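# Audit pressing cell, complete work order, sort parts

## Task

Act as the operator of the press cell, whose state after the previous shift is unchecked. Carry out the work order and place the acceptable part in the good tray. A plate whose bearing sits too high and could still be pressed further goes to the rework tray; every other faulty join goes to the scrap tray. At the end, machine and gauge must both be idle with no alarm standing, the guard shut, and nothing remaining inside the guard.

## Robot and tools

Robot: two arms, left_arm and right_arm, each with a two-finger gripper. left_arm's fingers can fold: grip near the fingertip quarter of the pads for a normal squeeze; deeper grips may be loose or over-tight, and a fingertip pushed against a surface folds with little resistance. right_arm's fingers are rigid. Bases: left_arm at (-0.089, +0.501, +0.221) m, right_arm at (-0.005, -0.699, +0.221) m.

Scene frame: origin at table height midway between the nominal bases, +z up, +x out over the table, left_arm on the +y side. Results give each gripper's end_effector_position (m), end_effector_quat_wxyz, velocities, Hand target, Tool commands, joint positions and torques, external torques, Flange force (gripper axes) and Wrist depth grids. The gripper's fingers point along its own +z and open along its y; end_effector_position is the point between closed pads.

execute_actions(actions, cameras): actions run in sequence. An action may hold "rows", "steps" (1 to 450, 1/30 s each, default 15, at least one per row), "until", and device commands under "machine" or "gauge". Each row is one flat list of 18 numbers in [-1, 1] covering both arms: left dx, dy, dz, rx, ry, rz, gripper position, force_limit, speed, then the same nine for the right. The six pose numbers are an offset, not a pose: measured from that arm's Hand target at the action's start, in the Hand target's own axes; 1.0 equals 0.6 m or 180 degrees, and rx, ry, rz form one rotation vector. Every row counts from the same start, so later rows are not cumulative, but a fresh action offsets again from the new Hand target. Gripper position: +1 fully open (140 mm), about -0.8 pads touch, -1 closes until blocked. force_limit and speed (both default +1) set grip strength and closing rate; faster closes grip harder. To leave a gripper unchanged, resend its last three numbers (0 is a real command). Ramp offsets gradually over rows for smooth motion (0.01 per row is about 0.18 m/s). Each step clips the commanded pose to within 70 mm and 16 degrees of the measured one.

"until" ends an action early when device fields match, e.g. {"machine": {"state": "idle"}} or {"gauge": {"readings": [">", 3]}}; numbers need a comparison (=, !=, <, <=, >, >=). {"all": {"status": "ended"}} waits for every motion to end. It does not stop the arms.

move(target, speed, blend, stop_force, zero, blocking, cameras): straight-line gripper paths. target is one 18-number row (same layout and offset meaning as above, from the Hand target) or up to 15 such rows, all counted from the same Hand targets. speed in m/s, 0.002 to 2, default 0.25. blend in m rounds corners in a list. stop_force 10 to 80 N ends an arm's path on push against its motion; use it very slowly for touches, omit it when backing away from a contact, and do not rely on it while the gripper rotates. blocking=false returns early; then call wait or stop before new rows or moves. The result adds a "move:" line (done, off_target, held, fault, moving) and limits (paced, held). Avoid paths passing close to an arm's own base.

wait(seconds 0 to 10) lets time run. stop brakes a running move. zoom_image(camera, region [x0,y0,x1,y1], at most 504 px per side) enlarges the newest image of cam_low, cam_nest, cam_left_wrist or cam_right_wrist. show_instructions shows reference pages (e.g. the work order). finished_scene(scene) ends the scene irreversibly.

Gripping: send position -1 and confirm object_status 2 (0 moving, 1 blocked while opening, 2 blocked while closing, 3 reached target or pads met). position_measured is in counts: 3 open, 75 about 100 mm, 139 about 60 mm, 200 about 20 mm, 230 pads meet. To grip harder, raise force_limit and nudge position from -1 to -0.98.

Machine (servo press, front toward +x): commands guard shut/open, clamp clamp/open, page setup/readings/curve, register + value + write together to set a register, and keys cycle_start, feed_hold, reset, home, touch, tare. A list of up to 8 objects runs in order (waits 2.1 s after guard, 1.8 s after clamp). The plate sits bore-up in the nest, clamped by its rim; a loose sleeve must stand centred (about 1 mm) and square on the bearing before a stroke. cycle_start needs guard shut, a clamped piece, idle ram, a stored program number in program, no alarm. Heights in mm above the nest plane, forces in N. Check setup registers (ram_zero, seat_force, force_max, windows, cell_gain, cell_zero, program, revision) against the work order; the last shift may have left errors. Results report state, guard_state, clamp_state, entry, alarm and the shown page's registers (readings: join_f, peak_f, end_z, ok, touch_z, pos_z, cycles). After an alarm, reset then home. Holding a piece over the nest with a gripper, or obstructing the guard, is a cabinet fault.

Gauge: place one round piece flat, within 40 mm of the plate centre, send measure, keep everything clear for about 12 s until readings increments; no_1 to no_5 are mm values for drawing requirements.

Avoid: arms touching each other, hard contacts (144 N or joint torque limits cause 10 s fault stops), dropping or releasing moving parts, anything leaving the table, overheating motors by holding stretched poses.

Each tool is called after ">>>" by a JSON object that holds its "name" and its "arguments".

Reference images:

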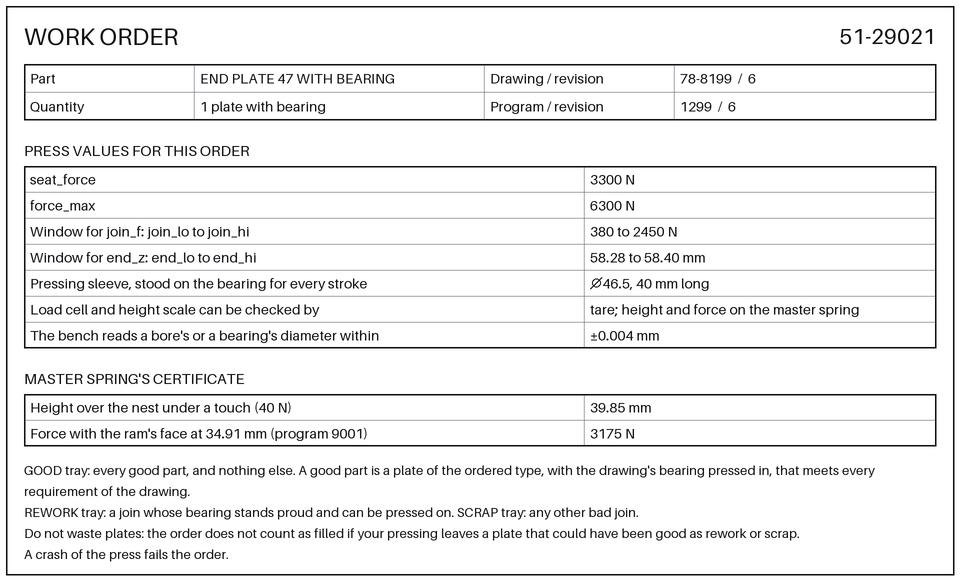

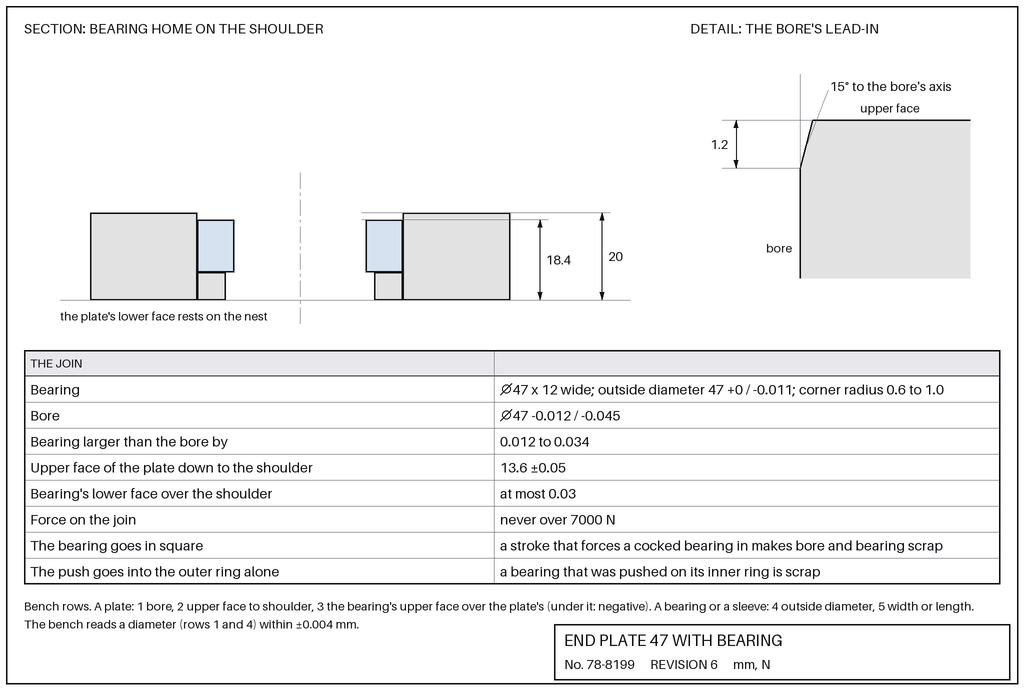

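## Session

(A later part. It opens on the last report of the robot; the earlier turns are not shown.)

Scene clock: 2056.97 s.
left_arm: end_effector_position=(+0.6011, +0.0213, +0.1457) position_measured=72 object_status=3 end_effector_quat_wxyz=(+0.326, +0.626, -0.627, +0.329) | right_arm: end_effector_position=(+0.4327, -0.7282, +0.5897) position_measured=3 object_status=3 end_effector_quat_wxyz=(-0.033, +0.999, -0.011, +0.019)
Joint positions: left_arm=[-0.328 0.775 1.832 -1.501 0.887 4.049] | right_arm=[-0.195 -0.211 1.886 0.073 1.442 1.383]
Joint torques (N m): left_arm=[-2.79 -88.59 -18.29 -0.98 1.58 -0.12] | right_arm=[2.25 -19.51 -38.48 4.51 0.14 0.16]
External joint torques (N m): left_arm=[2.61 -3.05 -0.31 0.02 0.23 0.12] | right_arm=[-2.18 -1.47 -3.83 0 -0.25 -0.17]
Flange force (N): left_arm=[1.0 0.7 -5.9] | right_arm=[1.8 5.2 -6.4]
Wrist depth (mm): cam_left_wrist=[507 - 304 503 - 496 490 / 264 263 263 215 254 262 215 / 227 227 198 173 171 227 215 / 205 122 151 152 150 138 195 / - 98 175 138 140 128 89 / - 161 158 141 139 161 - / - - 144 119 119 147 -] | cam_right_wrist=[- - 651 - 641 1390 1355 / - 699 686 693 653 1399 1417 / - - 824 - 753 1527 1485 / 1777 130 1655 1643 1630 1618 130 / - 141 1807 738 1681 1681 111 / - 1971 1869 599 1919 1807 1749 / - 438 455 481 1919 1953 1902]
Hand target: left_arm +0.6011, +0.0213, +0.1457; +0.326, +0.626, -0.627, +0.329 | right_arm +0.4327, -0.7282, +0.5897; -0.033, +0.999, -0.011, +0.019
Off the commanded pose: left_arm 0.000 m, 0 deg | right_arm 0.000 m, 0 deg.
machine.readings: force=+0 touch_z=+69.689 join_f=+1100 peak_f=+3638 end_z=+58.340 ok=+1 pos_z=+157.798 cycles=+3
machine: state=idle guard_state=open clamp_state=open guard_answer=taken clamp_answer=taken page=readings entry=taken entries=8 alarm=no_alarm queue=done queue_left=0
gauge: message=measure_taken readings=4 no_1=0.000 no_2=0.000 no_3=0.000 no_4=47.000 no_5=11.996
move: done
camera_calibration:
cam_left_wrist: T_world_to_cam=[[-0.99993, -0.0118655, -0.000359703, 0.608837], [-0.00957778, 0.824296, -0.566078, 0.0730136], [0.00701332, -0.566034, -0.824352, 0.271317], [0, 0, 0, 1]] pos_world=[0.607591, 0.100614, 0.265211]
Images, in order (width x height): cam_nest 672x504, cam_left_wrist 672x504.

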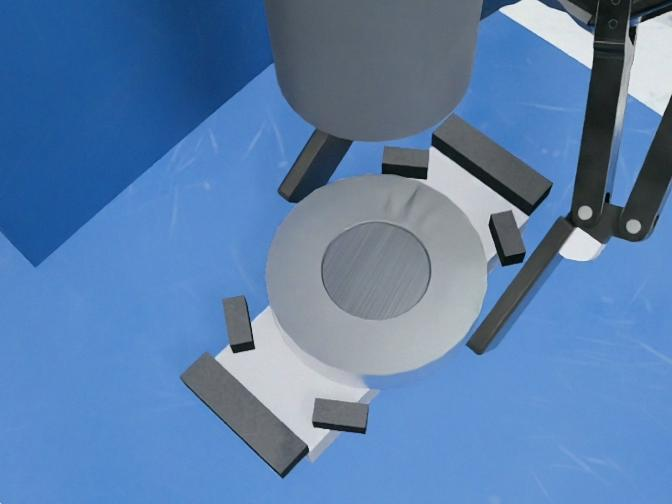

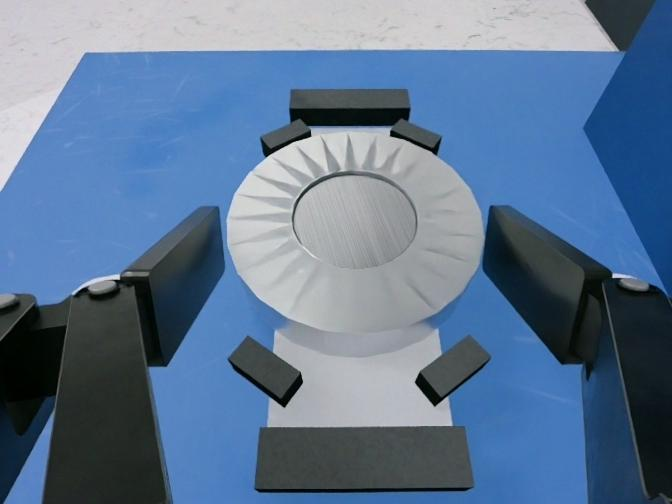

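>>> {"name": "execute_actions", "arguments": {"actions": [{"rows":[[0,0,0,0,0,0,-1,0,-1,0,0,0,0,0,0,1,1,1]],"steps":75}], "cameras": ["cam_left_wrist"]}}

>>> {"name": "move", "arguments": {"target": [[0.0614,0,-0.043,0,0,0,-1,0,-1,0,0,0,0,0,0,1,1,1],[-0.1475,0.001,-0.4843,0,0,0,-1,0,-1,0,0,0,0,0,0,1,1,1],[-0.3976,-0.1982,-0.8993,0.6143,0,-0.4305,-1,0,-1,0,0,0,0,0,0,1,1,1],[-0.7272,-0.5075,-0.963,0.6143,0,-0.4305,-1,0,-1,0,0,0,0,0,0,1,1,1]], "speed": [0.06,0.2,0.35,0.2], "blend": [0.01,0.03,0.03,0], "cameras": ["cam_nest","cam_left_wrist","cam_low"]}}

Scene clock: 2073.03 s.
left_arm: end_effector_position=(+0.6011, +0.0213, +0.1457) position_measured=86 object_status=2 end_effector_quat_wxyz=(+0.326, +0.626, -0.627, +0.329) | right_arm: end_effector_position=(+0.4327, -0.7282, +0.5897) position_measured=3 object_status=3 end_effector_quat_wxyz=(-0.033, +0.999, -0.011, +0.019)
Joint positions: left_arm=[-0.328 0.775 1.832 -1.501 0.887 4.049] | right_arm=[-0.195 -0.211 1.886 0.073 1.442 1.383]
Joint torques (N m): left_arm=[-6.1 -78.71 -15.59 0 -0.79 -0.02] | right_arm=[2.56 -19.77 -38.48 4.45 0.13 0.17]
External joint torques (N m): left_arm=[6.08 -12.62 -2.82 -0.94 2.58 0.02] | right_arm=[-2.65 -0.54 -3.67 0.04 -0.24 -0.17]
Flange force (N): left_arm=[8.1 2.1 -18.1] | right_arm=[3.0 6.5 -6.1]
Wrist depth (mm): cam_left_wrist=[507 507 499 301 497 503 205 / 263 263 263 216 262 263 214 / 228 227 198 173 171 227 216 / 204 205 147 153 151 141 196 / - 84 175 138 143 121 73 / - - 158 142 139 165 - / - - 145 119 119 147 -] | cam_right_wrist=[- 699 643 651 627 1347 1338 / - - 643 669 597 1417 1347 / - 745 777 711 735 1446 1446 / 797 131 1681 1571 1630 1549 130 / - 141 1792 - 1681 1655 111 / - 2008 2008 583 1763 1763 1792 / - 442 452 484 1971 2026 1902]
Hand target: left_arm +0.6011, +0.0213, +0.1457; +0.326, +0.626, -0.627, +0.329 | right_arm +0.4327, -0.7282, +0.5897; -0.033, +0.999, -0.011, +0.019
Off the commanded pose: left_arm 0.000 m, 0 deg | right_arm 0.000 m, 0 deg.
machine.readings: force=+0 touch_z=+69.689 join_f=+1100 peak_f=+3638 end_z=+58.340 ok=+1 pos_z=+157.798 cycles=+3
machine: state=idle guard_state=open clamp_state=open guard_answer=taken clamp_answer=taken page=readings entry=taken entries=8 alarm=no_alarm queue=done queue_left=0
gauge: message=measure_taken readings=4 no_1=0.000 no_2=0.000 no_3=0.000 no_4=47.000 no_5=11.996
camera_calibration:
cam_left_wrist: T_world_to_cam=[[-0.999929, -0.0119226, -0.000441843, 0.608865], [-0.00957829, 0.824296, -0.566079, 0.0730141], [0.00711332, -0.566034, -0.824351, 0.271255], [0, 0, 0, 1]] pos_world=[0.607591, 0.100614, 0.265211]
Images, in order (width x height): cam_left_wrist 672x504.

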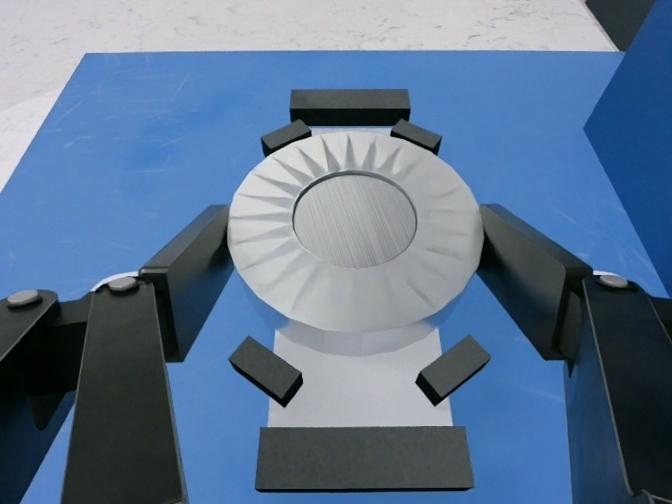

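Scene clock: 2080.33 s.
left_arm: end_effector_position=(+0.9058, +0.7448, +0.1186) position_measured=86 object_status=2 end_effector_quat_wxyz=(-0.174, +0.819, +0.341, +0.427) | right_arm: end_effector_position=(+0.4327, -0.7282, +0.5897) position_measured=3 object_status=3 end_effector_quat_wxyz=(-0.033, +0.999, -0.011, +0.019)
Joint positions: left_arm=[0.033 0.885 1.642 -4.447 0.625 5.453] | right_arm=[-0.195 -0.211 1.886 0.073 1.442 1.383]
Joint torques (N m): left_arm=[-2.2 -112.11 -31.88 0.78 2.32 -0.09] | right_arm=[2.4 -19.67 -38.59 4.52 0.09 0.21]
External joint torques (N m): left_arm=[1.95 2.13 2.53 -0.51 -0.65 0.09] | right_arm=[-2.41 -0.68 -3.46 -0.03 -0.2 -0.22]
Flange force (N): left_arm=[-1.2 -3.2 0.4] | right_arm=[2.5 6.0 -5.8]
Wrist depth (mm): cam_left_wrist=[2530 2060 2175 2116 448 259 226 / 1750 1892 389 376 378 291 252 / 1616 215 209 174 172 318 308 / 286 199 147 153 151 135 289 / - 84 225 139 221 120 73 / - - 225 208 213 238 - / - - 213 197 209 - -] | cam_right_wrist=[- 695 665 - 673 1330 1381 / - 691 682 - - 1408 1426 / - - 766 - - 1560 1485 / - 130 1655 1630 1560 1527 130 / - 142 1792 806 1721 1707 111 / - 1902 1953 591 1763 1822 1792 / - 442 454 480 1953 1953 1885]
Hand target: left_arm +0.9058, +0.7448, +0.1185; -0.174, +0.819, +0.341, +0.427 | right_arm +0.4327, -0.7282, +0.5897; -0.033, +0.999, -0.011, +0.019
Off the commanded pose: left_arm 0.000 m, 0 deg | right_arm 0.000 m, 0 deg.
machine.readings: force=+0 touch_z=+69.689 join_f=+1100 peak_f=+3638 end_z=+58.340 ok=+1 pos_z=+157.798 cycles=+3
machine: state=idle guard_state=open clamp_state=open guard_answer=taken clamp_answer=taken page=readings entry=taken entries=8 alarm=no_alarm queue=done queue_left=0
gauge: message=measure_taken readings=4 no_1=0.000 no_2=0.000 no_3=0.000 no_4=47.000 no_5=11.996
move: done
camera_calibration:
cam_left_wrist: T_world_to_cam=[[0.715763, -0.698282, 0.00930541, -0.121818], [-0.573288, -0.595145, -0.563155, 1.0317], [0.398779, 0.397751, -0.826299, -0.416099], [0, 0, 0, 1]] pos_world=[0.844583, 0.69445, 0.238316]
Images, in order (width x height): cam_low 672x504, cam_nest 672x504, cam_left_wrist 672x504.

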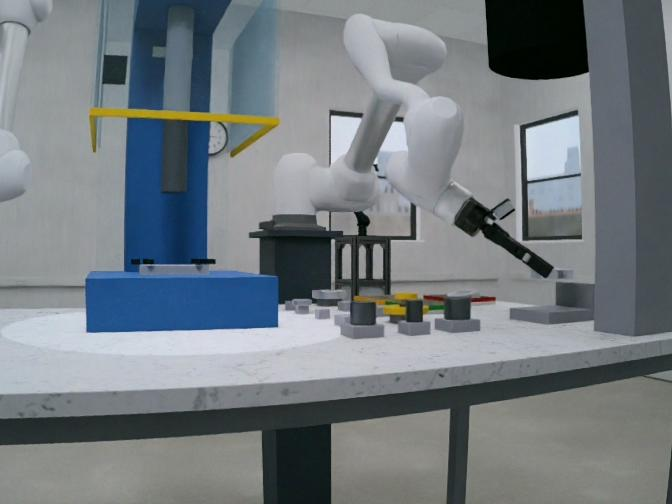

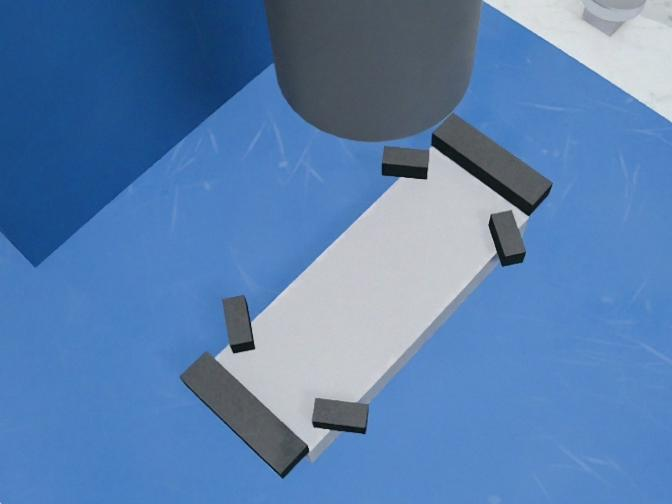

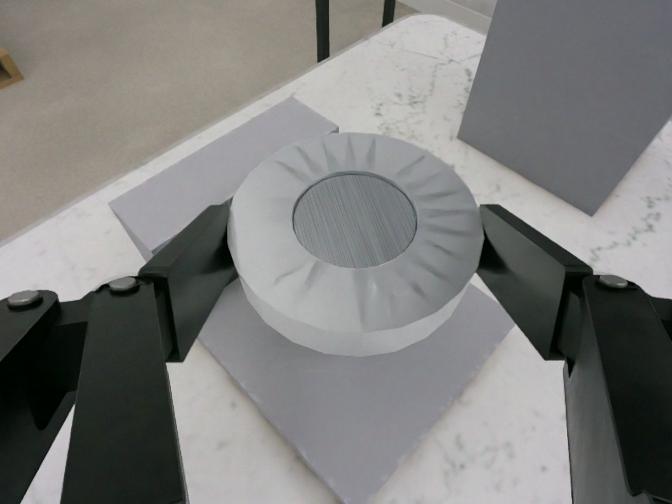

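>>> {"name": "move", "arguments": {"target": [-0.0792,0,0.0555,0,0,0,-1,0,-1,0,0,0,0,0,0,1,1,1], "speed": 0.12}}

>>> {"name": "move", "arguments": {"target": [-0.0184,0,0.0129,0,0,0,-1,0,-1,0,0,0,0,0,0,1,1,1], "speed": 0.01, "stop_force": 10}}

>>> {"name": "execute_actions", "arguments": {"actions": [{"rows":[[0.0003,0,-0.0002,0,0,0,0.45,0,-1,0,0,0,0,0,0,1,1,1]],"steps":50,"machine":{"guard":"shut"}}]}}

>>> {"name": "move", "arguments": {"target": [[0,0,-0.1333,0,0,0,0.45,0,-1,0,0,0,0,0,0,1,1,1],[-0.0357,0.001,-0.4745,0,0,0,0.45,0,-1,0,0,0,0,0,0,1,1,1]], "speed": [0.1,0.25], "blend": [0.02,0]}}

>>> {"name": "execute_actions", "arguments": {"actions": [{"gauge":{"measure":true},"steps":450,"until":{"gauge":{"readings":[">=",5]}}}], "cameras": ["cam_left_wrist"]}}

Scene clock: 2094.17 s.
left_arm: end_effector_position=(+0.9061, +0.7445, +0.0605) position_measured=86 object_status=2 end_effector_quat_wxyz=(-0.174, +0.819, +0.341, +0.428) | right_arm: end_effector_position=(+0.4327, -0.7282, +0.5897) position_measured=3 object_status=3 end_effector_quat_wxyz=(-0.033, +0.999, -0.011, +0.019)
Joint positions: left_arm=[0.033 0.963 1.625 -4.366 0.644 5.353] | right_arm=[-0.195 -0.211 1.886 0.073 1.442 1.383]
Joint torques (N m): left_arm=[-2.18 -115.21 -29.38 0.4 2.52 -0.1] | right_arm=[2.45 -20.14 -38.48 4.49 0.09 0.17]
External joint torques (N m): left_arm=[1.92 2.54 2.26 -0.33 -0.71 0.1] | right_arm=[-2.49 0.29 -3.6 0.01 -0.22 -0.18]
Flange force (N): left_arm=[-1.4 -2.9 1.2] | right_arm=[4.3 6.3 -5.8]
Wrist depth (mm): cam_left_wrist=[2097 2041 183 206 346 263 230 / 155 159 178 218 284 276 254 / 238 169 176 173 171 247 247 / 216 183 147 153 151 141 218 / - 84 163 139 150 120 73 / - - 172 150 153 176 - / - - 160 142 157 163 -] | cam_right_wrist=[695 634 - 653 611 1364 1338 / 686 - - - - 1417 1465 / - - 774 753 1261 1506 1495 / - 130 1721 1465 1655 1606 130 / - 141 1792 - 1694 1694 111 / - 1989 2046 589 604 1807 1777 / - 440 451 481 1919 1953 1936]
Hand target: left_arm +0.9060, +0.7446, +0.0605; -0.174, +0.819, +0.341, +0.427 | right_arm +0.4327, -0.7282, +0.5897; -0.033, +0.999, -0.011, +0.019
Off the commanded pose: left_arm 0.000 m, 0 deg | right_arm 0.000 m, 0 deg.
machine.readings: force=+0 touch_z=+69.689 join_f=+1100 peak_f=+3638 end_z=+58.340 ok=+1 pos_z=+157.798 cycles=+3
machine: state=idle guard_state=open clamp_state=open guard_answer=taken clamp_answer=taken page=readings entry=taken entries=8 alarm=no_alarm queue=done queue_left=0
gauge: message=measure_taken readings=4 no_1=0.000 no_2=0.000 no_3=0.000 no_4=47.000 no_5=11.996
move: done

Scene clock: 2095.67 s.
left_arm: end_effector_position=(+0.9062, +0.7446, +0.0517) position_measured=86 object_status=2 end_effector_quat_wxyz=(-0.175, +0.819, +0.341, +0.428) | right_arm: end_effector_position=(+0.4327, -0.7282, +0.5897) position_measured=3 object_status=3 end_effector_quat_wxyz=(-0.033, +0.999, -0.011, +0.019)
Joint positions: left_arm=[0.033 0.976 1.622 -4.355 0.648 5.338] | right_arm=[-0.195 -0.211 1.886 0.073 1.442 1.383]
Joint torques (N m): left_arm=[-0.67 -101.41 -24.65 -0.59 -0.99 -0.54] | right_arm=[2.14 -19.79 -38.43 4.45 0.14 0.2]
External joint torques (N m): left_arm=[0.47 -11.91 -2.32 0.63 2.83 0.54] | right_arm=[-2.07 -0.92 -3.79 0.06 -0.25 -0.2]
Flange force (N): left_arm=[9.3 -3.5 -12.3] | right_arm=[2.7 5.1 -6.2]
Wrist depth (mm): cam_left_wrist=[2116 162 170 193 322 262 230 / 143 150 178 217 271 271 251 / 227 168 176 173 171 235 241 / - 178 147 153 153 141 206 / - 84 154 140 151 141 73 / - - 163 145 145 167 - / - - 152 134 150 152 -] | cam_right_wrist=[- 669 - 634 638 1372 1347 / 691 673 730 - 663 1455 1426 / 632 - - - 716 1446 1465 / - 130 1792 1275 1571 1538 130 / - 141 1822 745 1735 1763 111 / - 2008 1919 584 616 1777 1735 / - 443 452 479 599 1919 1953]
Hand target: left_arm +0.9062, +0.7446, +0.0516; -0.175, +0.819, +0.341, +0.428 (not the last commanded pose) | right_arm +0.4327, -0.7282, +0.5897; -0.033, +0.999, -0.011, +0.019
Off the commanded pose: left_arm 0.005 m, 0 deg | right_arm 0.000 m, 0 deg.
machine.readings: force=+0 touch_z=+69.689 join_f=+1100 peak_f=+3638 end_z=+58.340 ok=+1 pos_z=+157.798 cycles=+3
machine: state=idle guard_state=open clamp_state=open guard_answer=taken clamp_answer=taken page=readings entry=taken entries=8 alarm=no_alarm queue=done queue_left=0
gauge: message=measure_taken readings=4 no_1=0.000 no_2=0.000 no_3=0.000 no_4=47.000 no_5=11.996
move: contact (left_arm)

Scene clock: 2097.53 s.
left_arm: end_effector_position=(+0.9062, +0.7446, +0.0518) position_measured=72 object_status=3 end_effector_quat_wxyz=(-0.175, +0.819, +0.341, +0.428) | right_arm: end_effector_position=(+0.4327, -0.7282, +0.5897) position_measured=3 object_status=3 end_effector_quat_wxyz=(-0.033, +0.999, -0.011, +0.019)
Joint positions: left_arm=[0.033 0.976 1.622 -4.355 0.647 5.339] | right_arm=[-0.195 -0.211 1.886 0.073 1.442 1.383]
Joint torques (N m): left_arm=[-2.44 -111.32 -26.85 -0.02 1.59 -0.08] | right_arm=[2.39 -19.48 -38.48 4.52 0.14 0.16]
External joint torques (N m): left_arm=[2.32 -1.99 -0.04 0.05 0.25 0.08] | right_arm=[-2.47 -0.61 -3.67 -0.01 -0.26 -0.16]
Flange force (N): left_arm=[2.6 -3.1 -1.0] | right_arm=[2.9 6.0 -6.0]
Wrist depth (mm): cam_left_wrist=[2216 161 170 194 311 261 231 / 141 150 178 218 271 270 251 / 226 168 176 173 171 235 235 / 205 122 150 153 153 138 207 / - 99 153 139 151 128 89 / - 166 163 145 145 167 - / - - 152 134 149 152 -] | cam_right_wrist=[- - 628 - 638 1390 1347 / 667 - - - - 1408 1446 / 718 745 728 671 - 1485 1527 / 1364 131 1694 1838 1506 1549 123 / - 141 1792 777 1735 1681 111 / - 1953 1919 550 2046 1763 1853 / - 443 453 483 1902 1902 1919]
Hand target: left_arm +0.9062, +0.7446, +0.0518; -0.175, +0.819, +0.341, +0.428 | right_arm +0.4327, -0.7282, +0.5897; -0.033, +0.999, -0.011, +0.019
Off the commanded pose: left_arm 0.000 m, 0 deg | right_arm 0.000 m, 0 deg.
machine.readings: force=+0 touch_z=+69.689 join_f=+1100 peak_f=+3638 end_z=+58.340 ok=+1 pos_z=+157.798 cycles=+3
machine: state=idle guard_state=shut clamp_state=open guard_answer=taken clamp_answer=taken page=readings entry=taken entries=8 alarm=no_alarm queue=running queue_left=0
gauge: message=measure_taken readings=4 no_1=0.000 no_2=0.000 no_3=0.000 no_4=47.000 no_5=11.996

Scene clock: 2099.50 s.
left_arm: end_effector_position=(+0.7325, +0.5711, +0.1975) position_measured=72 object_status=3 end_effector_quat_wxyz=(-0.175, +0.819, +0.341, +0.428) | right_arm: end_effector_position=(+0.4327, -0.7282, +0.5897) position_measured=3 object_status=3 end_effector_quat_wxyz=(-0.033, +0.999, -0.011, +0.019)
Joint positions: left_arm=[-0.234 0.628 2 -4.589 0.785 5.343] | right_arm=[-0.195 -0.211 1.886 0.073 1.442 1.383]
Joint torques (N m): left_arm=[-2.27 -85.15 -25.61 0.62 1.59 -0.09] | right_arm=[2.41 -19.73 -38.53 4.46 0.11 0.17]
External joint torques (N m): left_arm=[1.99 -1.92 -0.07 0.1 0.23 0.09] | right_arm=[-2.47 -0.48 -3.64 0.05 -0.23 -0.17]
Flange force (N): left_arm=[3.5 -2.8 -0.2] | right_arm=[3.1 6.1 -6.0]
Wrist depth (mm): cam_left_wrist=[1763 2375 - 603 - - - / 1972 1923 479 433 518 484 503 / 436 438 441 411 425 428 429 / 395 112 378 387 387 138 315 / - 98 345 346 345 119 89 / - 309 310 313 313 284 - / - 282 282 285 284 264 -] | cam_right_wrist=[684 684 661 640 684 1364 1347 / 693 695 691 - 667 1381 1399 / - 693 718 738 706 1527 1465 / - 130 1681 1073 1668 1643 130 / - 131 1807 - 1694 1777 111 / - 1971 1989 591 597 1838 1735 / - 439 451 480 1919 1869 1953]
Hand target: left_arm +0.7325, +0.5710, +0.1975; -0.175, +0.819, +0.341, +0.428 | right_arm +0.4327, -0.7282, +0.5897; -0.033, +0.999, -0.011, +0.019
Off the commanded pose: left_arm 0.000 m, 0 deg | right_arm 0.000 m, 0 deg.
machine.readings: force=+0 touch_z=+69.689 join_f=+1100 peak_f=+3638 end_z=+58.340 ok=+1 pos_z=+157.798 cycles=+3
machine: state=idle guard_state=shut clamp_state=open guard_answer=taken clamp_answer=taken page=readings entry=taken entries=8 alarm=no_alarm queue=done queue_left=0
gauge: message=measure_taken readings=4 no_1=0.000 no_2=0.000 no_3=0.000 no_4=47.000 no_5=11.996
move: done

Scene clock: 2111.70 s.
left_arm: end_effector_position=(+0.7325, +0.5710, +0.1975) position_measured=72 object_status=3 end_effector_quat_wxyz=(-0.175, +0.819, +0.341, +0.428) | right_arm: end_effector_position=(+0.4327, -0.7282, +0.5897) position_measured=3 object_status=3 end_effector_quat_wxyz=(-0.033, +0.999, -0.011, +0.019)
Joint positions: left_arm=[-0.234 0.628 2 -4.589 0.785 5.343] | right_arm=[-0.195 -0.211 1.886 0.073 1.442 1.383]
Joint torques (N m): left_arm=[-2.06 -83.68 -25.66 0.74 1.63 -0.1] | right_arm=[2.22 -19.76 -38.53 4.49 0.14 0.18]
External joint torques (N m): left_arm=[2.03 -3.23 -0.03 -0.04 0.2 0.09] | right_arm=[-2.1 -0.66 -3.61 0.02 -0.26 -0.18]
Flange force (N): left_arm=[4.9 -3.6 -2.1] | right_arm=[2.9 5.2 -5.9]
Wrist depth (mm): cam_left_wrist=[2476 2351 2530 464 - 478 - / 2006 2024 477 433 508 516 510 / 438 435 438 410 435 429 443 / 396 112 377 388 388 138 310 / - 98 345 348 346 112 89 / - 309 312 312 313 277 - / - 283 283 285 285 265 -] | cam_right_wrist=[659 - - - - 1322 1298 / 718 - - 667 - 1417 1408 / - - - - 711 1475 1506 / - 131 1694 - 1594 1571 130 / - 141 1853 812 1749 1694 111 / - 1953 2085 557 609 1721 1807 / - 439 452 479 1902 1971 1919]
Hand target: left_arm +0.7325, +0.5710, +0.1975; -0.175, +0.819, +0.341, +0.428 | right_arm +0.4327, -0.7282, +0.5897; -0.033, +0.999, -0.011, +0.019
Tool commands: left_gripper/position=+0.45 left_gripper/force_limit=+0.0 left_gripper/speed=-1.0 right_gripper/position=+1.0 right_gripper/force_limit=+1.0 right_gripper/speed=+1.0
Off the commanded pose: left_arm 0.000 m, 0 deg | right_arm 0.000 m, 0 deg.
machine.readings: force=+0 touch_z=+69.689 join_f=+1100 peak_f=+3638 end_z=+58.340 ok=+1 pos_z=+157.798 cycles=+3
machine: state=idle guard_state=shut clamp_state=open guard_answer=taken clamp_answer=taken page=readings entry=taken entries=8 alarm=no_alarm queue=done queue_left=0
gauge: message=measure_taken readings=5 no_1=0.000 no_2=0.000 no_3=-1.603 no_4=0.000 no_5=0.000
camera_calibration:
cam_left_wrist: T_world_to_cam=[[0.71576, -0.698284, 0.00930983, -0.119939], [-0.57315, -0.595007, -0.563441, 0.873153], [0.398981, 0.397953, -0.826104, -0.213013], [0, 0, 0, 1]] pos_world=[0.671283, 0.520549, 0.317117]
Images, in order (width x height): cam_left_wrist 672x504.

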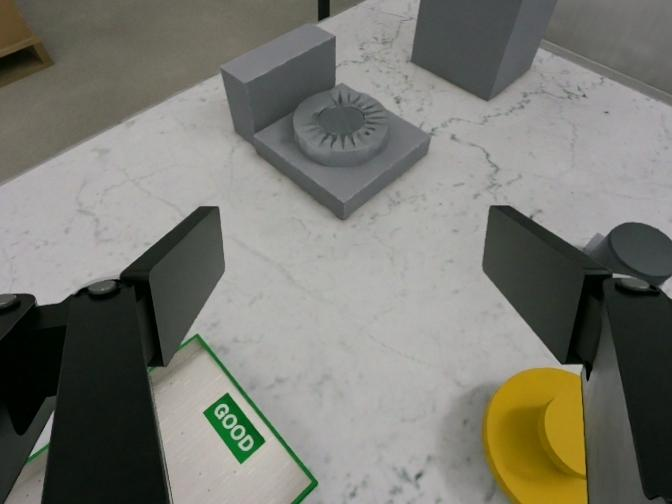

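>>> {"name": "move", "arguments": {"target": [[0.0361,0,0.3413,0,0,0,0.45,0,-1,0,0,0,0,0,0,1,1,1],[0.0361,0,0.4746,0,0,0,0.45,0,-1,0,0,0,0,0,0,1,1,1]], "speed": [0.25,0.08], "blend": [0.02,0]}}

>>> {"name": "execute_actions", "arguments": {"actions": [{"rows":[[0,0,0,0,0,0,-1,0,-1,0,0,0,0,0,0,1,1,1]],"steps":75}], "cameras": ["cam_left_wrist"]}}

>>> {"name": "move", "arguments": {"target": [[0.1365,0,-0.0957,0,0,0,-1,0,-1,0,0,0,0,0,0,1,1,1],[0.026,-0.0608,-0.4799,-0.6143,0,0.4305,-1,0,-1,0,0,0,0,0,0,1,1,1],[-0.1388,-0.25,-0.4833,-0.6143,0,0.4305,-1,0,-1,0,0,0,0,0,0,1,1,1]], "speed": [0.08,0.3,0.15], "blend": [0.02,0.03,0], "cameras": ["cam_left_wrist","cam_low"]}}

Scene clock: 2124.27 s.
left_arm: end_effector_position=(+0.9067, +0.7443, +0.0520) position_measured=72 object_status=3 end_effector_quat_wxyz=(-0.175, +0.819, +0.341, +0.428) | right_arm: end_effector_position=(+0.4327, -0.7282, +0.5897) position_measured=3 object_status=3 end_effector_quat_wxyz=(-0.033, +0.999, -0.011, +0.019)
Joint positions: left_arm=[0.032 0.976 1.621 -4.356 0.647 5.34] | right_arm=[-0.195 -0.211 1.886 0.073 1.442 1.383]
Joint torques (N m): left_arm=[-1.97 -110.8 -26.93 -0.02 1.69 -0.07] | right_arm=[2.21 -19.76 -38.4 4.49 0.13 0.14]
External joint torques (N m): left_arm=[2.01 -2.76 -0.13 0.05 0.15 0.07] | right_arm=[-2.02 -1.05 -3.8 0.02 -0.24 -0.14]
Flange force (N): left_arm=[3.2 -3.1 -2.0] | right_arm=[2.6 4.9 -6.3]
Wrist depth (mm): cam_left_wrist=[- 161 171 199 321 261 230 / 141 150 178 219 271 270 256 / 226 166 176 173 172 235 236 / 206 122 151 153 151 138 207 / - 98 154 138 150 128 89 / - 167 163 145 148 167 - / - - 152 134 150 152 -] | cam_right_wrist=[- 655 632 - - 1364 1322 / - - 695 - 663 1417 1390 / - - 743 - - 1506 1506 / - 130 1668 - 1630 1538 130 / - 141 1763 - 1735 1735 111 / - 2046 1902 607 616 1853 1777 / - 443 455 480 1971 1936 1919]
Hand target: left_arm +0.9068, +0.7443, +0.0520; -0.175, +0.819, +0.341, +0.428 | right_arm +0.4327, -0.7282, +0.5897; -0.033, +0.999, -0.011, +0.019
Off the commanded pose: left_arm 0.000 m, 0 deg | right_arm 0.000 m, 0 deg.
machine.readings: force=+0 touch_z=+69.689 join_f=+1100 peak_f=+3638 end_z=+58.340 ok=+1 pos_z=+157.798 cycles=+3
machine: state=idle guard_state=shut clamp_state=open guard_answer=taken clamp_answer=taken page=readings entry=taken entries=8 alarm=no_alarm queue=done queue_left=0
gauge: message=measure_taken readings=5 no_1=0.000 no_2=0.000 no_3=-1.603 no_4=0.000 no_5=0.000
move: done

Scene clock: 2126.97 s.
left_arm: end_effector_position=(+0.9068, +0.7443, +0.0520) position_measured=86 object_status=2 end_effector_quat_wxyz=(-0.175, +0.819, +0.341, +0.428) | right_arm: end_effector_position=(+0.4327, -0.7282, +0.5897) position_measured=3 object_status=3 end_effector_quat_wxyz=(-0.033, +0.999, -0.011, +0.019)
Joint positions: left_arm=[0.032 0.976 1.621 -4.357 0.647 5.34] | right_arm=[-0.195 -0.211 1.886 0.073 1.442 1.383]
Joint torques (N m): left_arm=[0.18 -98.75 -24.46 -0.55 -0.95 -0.13] | right_arm=[2.46 -19.82 -38.49 4.45 0.1 0.21]
External joint torques (N m): left_arm=[0.07 -14.42 -2.35 0.57 2.79 0.13] | right_arm=[-2.27 -1.35 -3.82 0.07 -0.21 -0.21]
Flange force (N): left_arm=[10.3 -5.1 -16.0] | right_arm=[1.9 5.6 -6.5]
Wrist depth (mm): cam_left_wrist=[2155 162 170 199 321 262 234 / 142 150 178 219 271 272 250 / 228 168 176 174 172 235 236 / 206 183 148 153 153 141 207 / - 84 154 140 151 141 73 / - - 164 145 148 167 - / - - 152 135 150 153 -] | cam_right_wrist=[- - - - - 1364 1330 / - - 695 702 688 1446 1417 / - 745 750 716 711 1538 1495 / - 131 1749 1506 1594 1594 130 / - 141 1792 655 1681 1668 111 / - 1971 1953 588 1807 1792 1749 / - 443 454 482 2046 1936 1869]
Hand target: left_arm +0.9068, +0.7443, +0.0520; -0.175, +0.819, +0.341, +0.428 | right_arm +0.4327, -0.7282, +0.5897; -0.033, +0.999, -0.011, +0.019
Off the commanded pose: left_arm 0.000 m, 0 deg | right_arm 0.000 m, 0 deg.
machine.readings: force=+0 touch_z=+69.689 join_f=+1100 peak_f=+3638 end_z=+58.340 ok=+1 pos_z=+157.798 cycles=+3
machine: state=idle guard_state=shut clamp_state=open guard_answer=taken clamp_answer=taken page=readings entry=taken entries=8 alarm=no_alarm queue=done queue_left=0
gauge: message=measure_taken readings=5 no_1=0.000 no_2=0.000 no_3=-1.603 no_4=0.000 no_5=0.000
camera_calibration:
cam_left_wrist: T_world_to_cam=[[0.71576, -0.698284, 0.00930983, -0.122329], [-0.57315, -0.595007, -0.563441, 0.994187], [0.398981, 0.397953, -0.826104, -0.471718], [0, 0, 0, 1]] pos_world=[0.845583, 0.693849, 0.171617]
Images, in order (width x height): cam_left_wrist 672x504.

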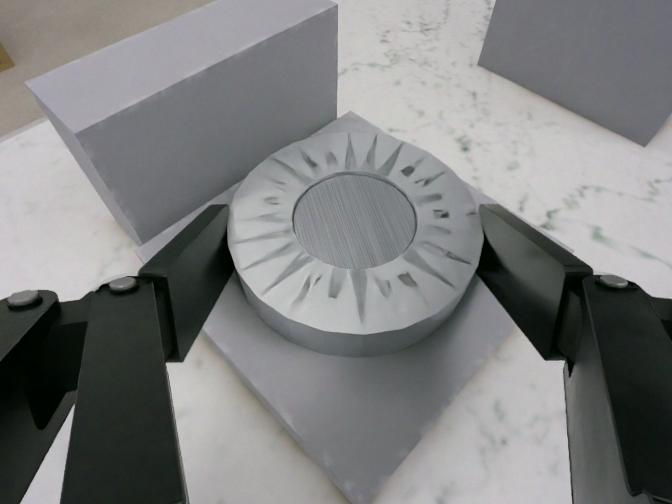

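Scene clock: 2133.43 s.
left_arm: end_effector_position=(+0.5986, +0.6489, +0.1492) position_measured=86 object_status=2 end_effector_quat_wxyz=(+0.326, +0.626, -0.627, +0.329) | right_arm: end_effector_position=(+0.4327, -0.7282, +0.5897) position_measured=3 object_status=3 end_effector_quat_wxyz=(-0.033, +0.999, -0.011, +0.019)
Joint positions: left_arm=[0.518 0.848 1.641 -0.827 1.356 4.142] | right_arm=[-0.195 -0.211 1.886 0.073 1.442 1.383]
Joint torques (N m): left_arm=[-1.87 -100.45 -22.52 -0.12 2.73 -0.04] | right_arm=[2.29 -19.6 -38.5 4.56 0.13 0.16]
External joint torques (N m): left_arm=[1.95 0.24 0.58 0.68 -0.81 0.04] | right_arm=[-2.21 -0.87 -3.68 -0.05 -0.24 -0.17]
Flange force (N): left_arm=[-1.4 2.8 -0.7] | right_arm=[2.6 5.4 -6.1]
Wrist depth (mm): cam_left_wrist=[470 - 514 500 495 487 - / 331 365 429 432 433 433 363 / 343 354 176 174 172 372 332 / - 103 148 153 152 141 317 / - 84 278 138 278 120 73 / - - 262 262 263 255 - / - - 240 237 237 - -] | cam_right_wrist=[- - 643 - 647 1355 1381 / 682 - - - 669 1436 1408 / - - - - 711 1485 1465 / - 130 1694 1408 1594 1571 130 / - 141 1749 783 1681 1707 111 / - 2046 1989 589 1594 1936 1792 / - 439 456 484 1919 1919 1853]
Hand target: left_arm +0.5986, +0.6489, +0.1492; +0.326, +0.626, -0.627, +0.329 | right_arm +0.4327, -0.7282, +0.5897; -0.033, +0.999, -0.011, +0.019
Off the commanded pose: left_arm 0.000 m, 0 deg | right_arm 0.000 m, 0 deg.
machine.readings: force=+0 touch_z=+69.689 join_f=+1100 peak_f=+3638 end_z=+58.340 ok=+1 pos_z=+157.798 cycles=+3
machine: state=idle guard_state=shut clamp_state=open guard_answer=taken clamp_answer=taken page=readings entry=taken entries=8 alarm=no_alarm queue=done queue_left=0
gauge: message=measure_taken readings=5 no_1=0.000 no_2=0.000 no_3=-1.603 no_4=0.000 no_5=0.000
move: done
camera_calibration:
cam_left_wrist: T_world_to_cam=[[-0.999928, -0.0119542, -0.000667476, 0.613932], [-0.00947928, 0.824499, -0.565784, -0.442644], [0.00731383, -0.565737, -0.824554, 0.629117], [0, 0, 0, 1]] pos_world=[0.605091, 0.728214, 0.26871]
Images, in order (width x height): cam_low 672x504, cam_left_wrist 672x504.

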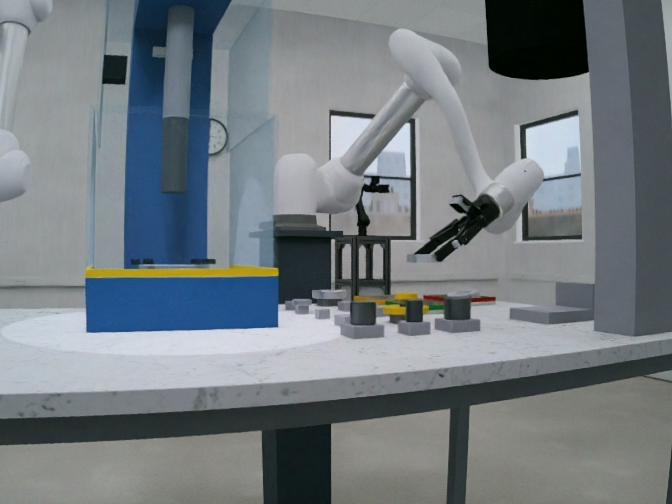

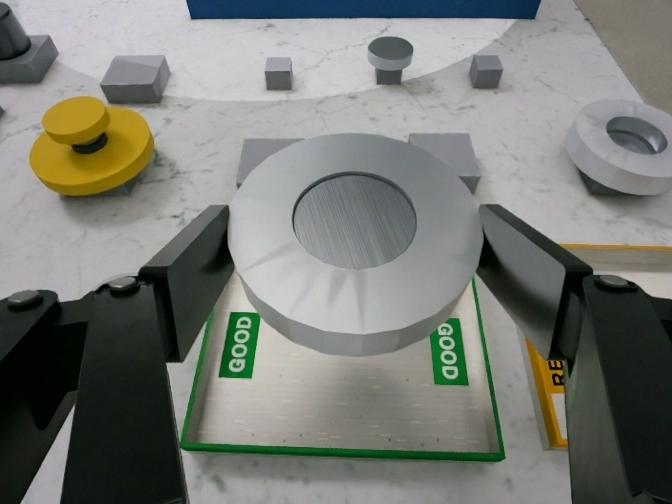

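>>> {"name": "move", "arguments": {"target": [-0.1433,0,0.1004,0,0,0,-1,0,-1,0,0,0,0,0,0,1,1,1], "speed": 0.12, "cameras": ["cam_left_wrist"]}}

>>> {"name": "move", "arguments": {"target": [-0.0246,0,0.0172,0,0,0,-1,0,-1,0,0,0,0,0,0,1,1,1], "speed": 0.01, "stop_force": 10, "cameras": ["cam_left_wrist"]}}

Scene clock: 2147.07 s.
left_arm: end_effector_position=(+0.5991, +0.6485, +0.0442) position_measured=86 object_status=2 end_effector_quat_wxyz=(+0.326, +0.626, -0.627, +0.329) | right_arm: end_effector_position=(+0.4327, -0.7282, +0.5897) position_measured=3 object_status=3 end_effector_quat_wxyz=(-0.033, +0.999, -0.011, +0.019)
Joint positions: left_arm=[0.518 0.989 1.614 -0.849 1.279 4.229] | right_arm=[-0.195 -0.211 1.886 0.073 1.442 1.383]
Joint torques (N m): left_arm=[-1.88 -105.3 -18.13 -0.13 2.9 -0.11] | right_arm=[2.21 -19.85 -38.54 4.49 0.11 0.22]
External joint torques (N m): left_arm=[2.05 0.37 0.34 0.57 -0.88 0.11] | right_arm=[-2.22 -0.51 -3.66 0.02 -0.23 -0.22]
Flange force (N): left_arm=[-1.7 2.4 -0.9] | right_arm=[3.2 5.6 -6.0]
Wrist depth (mm): cam_left_wrist=[267 311 268 309 287 299 300 / 252 252 261 261 260 260 261 / 226 219 216 174 173 219 221 / 198 194 148 153 152 135 190 / - 84 171 140 167 120 73 / - - 155 154 150 145 - / - - 146 146 146 145 -] | cam_right_wrist=[621 - - - 647 1381 1347 / - 750 - - 671 1426 1390 / - 702 - - 713 1527 1475 / - 130 1630 - 1606 1583 130 / - 141 1792 794 1707 1735 111 / - 1953 2026 586 1822 1735 1735 / - 442 456 484 1953 2008 1953]
Hand target: left_arm +0.5990, +0.6485, +0.0442; +0.326, +0.626, -0.627, +0.329 | right_arm +0.4327, -0.7282, +0.5897; -0.033, +0.999, -0.011, +0.019
Off the commanded pose: left_arm 0.000 m, 0 deg | right_arm 0.000 m, 0 deg.
machine.readings: force=+0 touch_z=+69.689 join_f=+1100 peak_f=+3638 end_z=+58.340 ok=+1 pos_z=+157.798 cycles=+3
machine: state=idle guard_state=shut clamp_state=open guard_answer=taken clamp_answer=taken page=readings entry=taken entries=8 alarm=no_alarm queue=done queue_left=0
gauge: message=measure_taken readings=5 no_1=0.000 no_2=0.000 no_3=-1.603 no_4=0.000 no_5=0.000
move: done
camera_calibration:
cam_left_wrist: T_world_to_cam=[[-0.999929, -0.0118721, -0.000724473, 0.614207], [-0.00937928, 0.8245, -0.565784, -0.501779], [0.00731435, -0.565737, -0.824553, 0.54231], [0, 0, 0, 1]] pos_world=[0.605491, 0.727814, 0.16371]
Images, in order (width x height): cam_left_wrist 672x504.

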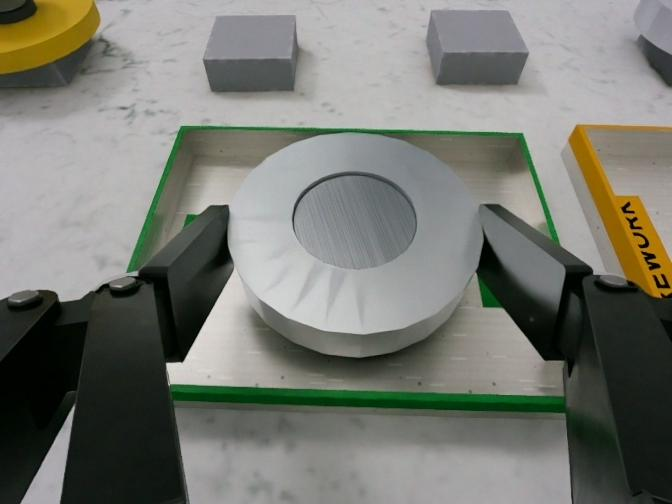

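Scene clock: 2149.23 s.
left_arm: end_effector_position=(+0.5992, +0.6485, +0.0284) position_measured=86 object_status=2 end_effector_quat_wxyz=(+0.326, +0.626, -0.627, +0.329) | right_arm: end_effector_position=(+0.4327, -0.7282, +0.5897) position_measured=3 object_status=3 end_effector_quat_wxyz=(-0.033, +0.999, -0.011, +0.019)
Joint positions: left_arm=[0.518 1.011 1.607 -0.853 1.27 4.241] | right_arm=[-0.195 -0.211 1.886 0.073 1.442 1.383]
Joint torques (N m): left_arm=[-5.66 -93.22 -16.11 0.72 -2.87 0.62] | right_arm=[1.98 -19.85 -38.39 4.51 0.06 0.15]
External joint torques (N m): left_arm=[5.71 -12.14 -0.94 -0.31 4.91 -0.63] | right_arm=[-1.84 -0.9 -3.85 0.01 -0.17 -0.16]
Flange force (N): left_arm=[12.7 6.0 -16.9] | right_arm=[2.9 4.5 -6.4]
Wrist depth (mm): cam_left_wrist=[262 282 247 280 260 258 281 / 236 236 218 211 217 228 218 / 204 198 181 174 172 195 195 / 180 157 148 153 151 140 171 / - 84 154 138 150 120 73 / - - 142 139 139 139 - / - - 132 134 132 129 -] | cam_right_wrist=[- 697 665 643 661 1355 1364 / 758 706 728 - 682 1436 1390 / - 738 - 730 1436 1516 1455 / - 130 1694 2147 1643 1583 130 / - 141 1763 867 1655 1707 111 / - 1989 1902 581 1838 1792 1822 / - 439 458 486 1838 1885 1885]
Hand target: left_arm +0.5991, +0.6485, +0.0284; +0.326, +0.626, -0.627, +0.329 (not the last commanded pose) | right_arm +0.4327, -0.7282, +0.5897; -0.033, +0.999, -0.011, +0.019
Off the commanded pose: left_arm 0.002 m, 0 deg | right_arm 0.000 m, 0 deg.
machine.readings: force=+0 touch_z=+69.689 join_f=+1100 peak_f=+3638 end_z=+58.340 ok=+1 pos_z=+157.798 cycles=+3
machine: state=idle guard_state=shut clamp_state=open guard_answer=taken clamp_answer=taken page=readings entry=taken entries=8 alarm=no_alarm queue=done queue_left=0
gauge: message=measure_taken readings=5 no_1=0.000 no_2=0.000 no_3=-1.603 no_4=0.000 no_5=0.000
move: contact (left_arm)
camera_calibration:
cam_left_wrist: T_world_to_cam=[[-0.999929, -0.0119294, -0.000803898, 0.614349], [-0.00938, 0.824374, -0.565967, -0.510598], [0.00741438, -0.565919, -0.824427, 0.529335], [0, 0, 0, 1]] pos_world=[0.605591, 0.727814, 0.14791]
Images, in order (width x height): cam_left_wrist 672x504.

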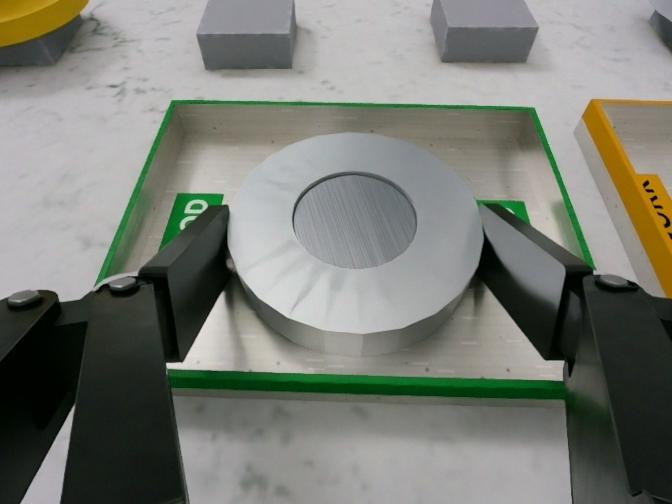

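>>> {"name": "execute_actions", "arguments": {"actions": [{"rows":[[0.0003,0,-0.0002,0,0,0,0.45,0,-1,0,0,0,0,0,0,1,1,1]],"steps":50}], "cameras": ["cam_left_wrist"]}}

>>> {"name": "move", "arguments": {"target": [[0,0,-0.15,0,0,0,0.45,0,-1,0,0,0,0,0,0,1,1,1],[0.05,0,-0.35,0,0,0,0.45,0,-1,0,0,0,0,0,0,1,1,1]], "speed": [0.1,0.2], "blend": [0.03,0], "cameras": ["cam_left_wrist","cam_low"]}}

Scene clock: 2160.03 s.
left_arm: end_effector_position=(+0.5991, +0.6484, +0.0286) position_measured=72 object_status=3 end_effector_quat_wxyz=(+0.326, +0.626, -0.627, +0.329) | right_arm: end_effector_position=(+0.4327, -0.7282, +0.5897) position_measured=3 object_status=3 end_effector_quat_wxyz=(-0.033, +0.999, -0.011, +0.019)
Joint positions: left_arm=[0.518 1.011 1.607 -0.853 1.27 4.241] | right_arm=[-0.195 -0.211 1.886 0.073 1.442 1.383]
Joint torques (N m): left_arm=[-2.01 -103.36 -16.74 0.38 1.89 -0.09] | right_arm=[2.55 -19.55 -38.44 4.53 0.14 0.16]
External joint torques (N m): left_arm=[2.08 -2.12 -0.4 0.04 0.14 0.08] | right_arm=[-2.55 -0.86 -3.67 -0.03 -0.26 -0.17]
Flange force (N): left_arm=[1.2 1.9 -3.3] | right_arm=[2.5 6.2 -6.1]
Wrist depth (mm): cam_left_wrist=[261 290 248 279 259 260 281 / 236 229 218 212 216 228 218 / 204 198 182 174 172 198 194 / 179 123 151 153 151 138 163 / - 98 154 138 149 120 89 / - 142 142 139 139 139 - / - 132 131 134 132 134 -] | cam_right_wrist=[- 675 - 651 630 1372 1330 / 638 - 691 755 716 1455 1390 / 903 - - 733 718 1465 1485 / 1694 130 1643 - 1643 1583 130 / - 141 1822 777 1694 1721 111 / - 1971 1822 583 1838 1763 1853 / - 440 452 479 601 2026 1885]
Hand target: left_arm +0.5991, +0.6485, +0.0286; +0.326, +0.626, -0.627, +0.329 | right_arm +0.4327, -0.7282, +0.5897; -0.033, +0.999, -0.011, +0.019
Off the commanded pose: left_arm 0.000 m, 0 deg | right_arm 0.000 m, 0 deg.
machine.readings: force=+0 touch_z=+69.689 join_f=+1100 peak_f=+3638 end_z=+58.340 ok=+1 pos_z=+157.798 cycles=+3
machine: state=idle guard_state=shut clamp_state=open guard_answer=taken clamp_answer=taken page=readings entry=taken entries=8 alarm=no_alarm queue=done queue_left=0
gauge: message=measure_taken readings=5 no_1=0.000 no_2=0.000 no_3=-1.603 no_4=0.000 no_5=0.000
camera_calibration:
cam_left_wrist: T_world_to_cam=[[-0.999929, -0.0118724, -0.000721752, 0.614295], [-0.00937949, 0.824375, -0.565967, -0.510403], [0.00731438, -0.56592, -0.824428, 0.529504], [0, 0, 0, 1]] pos_world=[0.605591, 0.727714, 0.14811]
Images, in order (width x height): cam_left_wrist 672x504.

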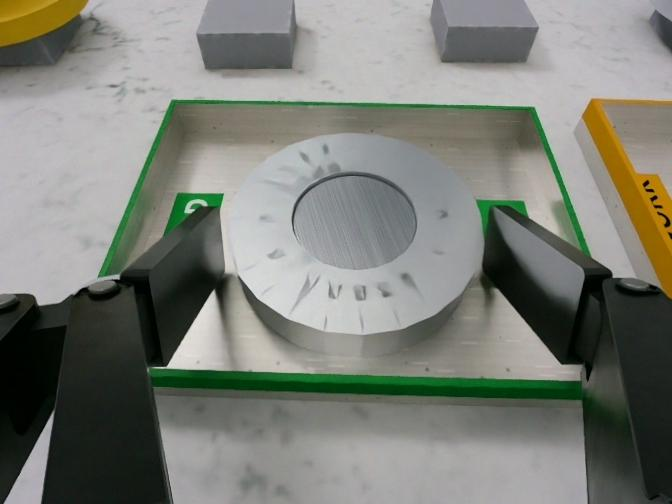

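Scene clock: 2161.87 s.
left_arm: end_effector_position=(+0.5985, +0.8038, +0.1732) position_measured=72 object_status=3 end_effector_quat_wxyz=(+0.326, +0.626, -0.627, +0.329) | right_arm: end_effector_position=(+0.4327, -0.7282, +0.5897) position_measured=3 object_status=3 end_effector_quat_wxyz=(-0.033, +0.999, -0.011, +0.019)
Joint positions: left_arm=[0.671 0.917 1.419 -0.709 1.536 4.109] | right_arm=[-0.195 -0.211 1.886 0.073 1.442 1.383]
Joint torques (N m): left_arm=[-2.3 -108.76 -27.07 1.04 1.66 -0.12] | right_arm=[2.34 -19.87 -38.45 4.51 0.09 0.16]
External joint torques (N m): left_arm=[2.47 -1.05 0.12 0.02 0.22 0.12] | right_arm=[-2.2 -0.88 -3.8 0 -0.2 -0.16]
Flange force (N): left_arm=[0.2 2.9 -1.9] | right_arm=[2.8 5.3 -6.3]
Wrist depth (mm): cam_left_wrist=[553 481 561 537 533 534 2399 / 459 448 465 466 465 442 488 / 410 408 405 377 398 403 394 / 358 112 348 344 350 138 349 / - 98 319 322 319 119 89 / - 288 289 289 287 286 - / - 263 262 263 260 260 -] | cam_right_wrist=[667 - - - - 1364 1347 / 630 - 688 693 665 1417 1372 / - - - 699 711 1516 1516 / - 130 1792 - 1594 1630 130 / - 141 1777 - 1655 1792 111 / - 1989 1919 578 1763 1822 1763 / - 437 456 483 1822 1885 1953]
Hand target: left_arm +0.5985, +0.8037, +0.1731; +0.326, +0.626, -0.627, +0.329 | right_arm +0.4327, -0.7282, +0.5897; -0.033, +0.999, -0.011, +0.019
Off the commanded pose: left_arm 0.000 m, 0 deg | right_arm 0.000 m, 0 deg.
machine.readings: force=+0 touch_z=+69.689 join_f=+1100 peak_f=+3638 end_z=+58.340 ok=+1 pos_z=+157.798 cycles=+3
machine: state=idle guard_state=shut clamp_state=open guard_answer=taken clamp_answer=taken page=readings entry=taken entries=8 alarm=no_alarm queue=done queue_left=0
gauge: message=measure_taken readings=5 no_1=0.000 no_2=0.000 no_3=-1.603 no_4=0.000 no_5=0.000
move: done
camera_calibration:
cam_left_wrist: T_world_to_cam=[[-0.999929, -0.0119294, -0.000803898, 0.615618], [-0.00938, 0.824374, -0.565967, -0.556735], [0.00741438, -0.565919, -0.824427, 0.736522], [0, 0, 0, 1]] pos_world=[0.604891, 0.883114, 0.29261]
Images, in order (width x height): cam_low 672x504, cam_left_wrist 672x504.

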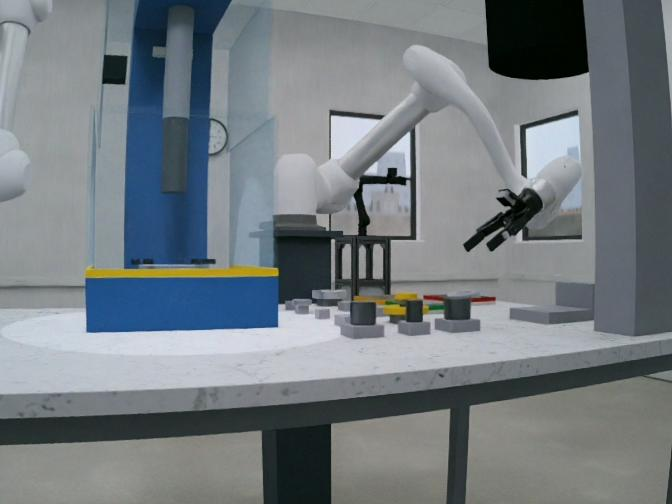

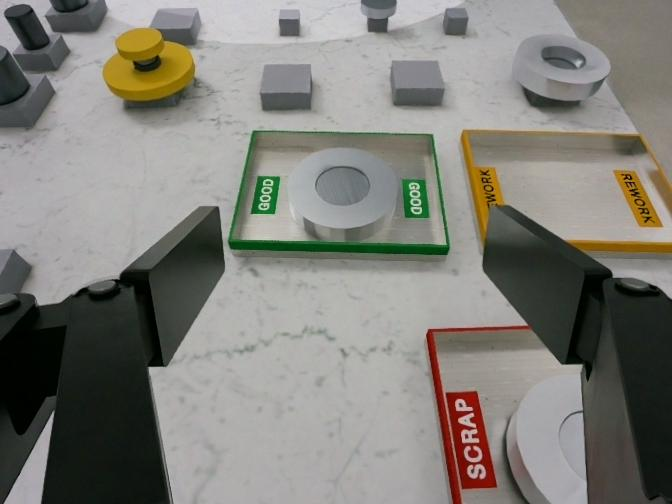

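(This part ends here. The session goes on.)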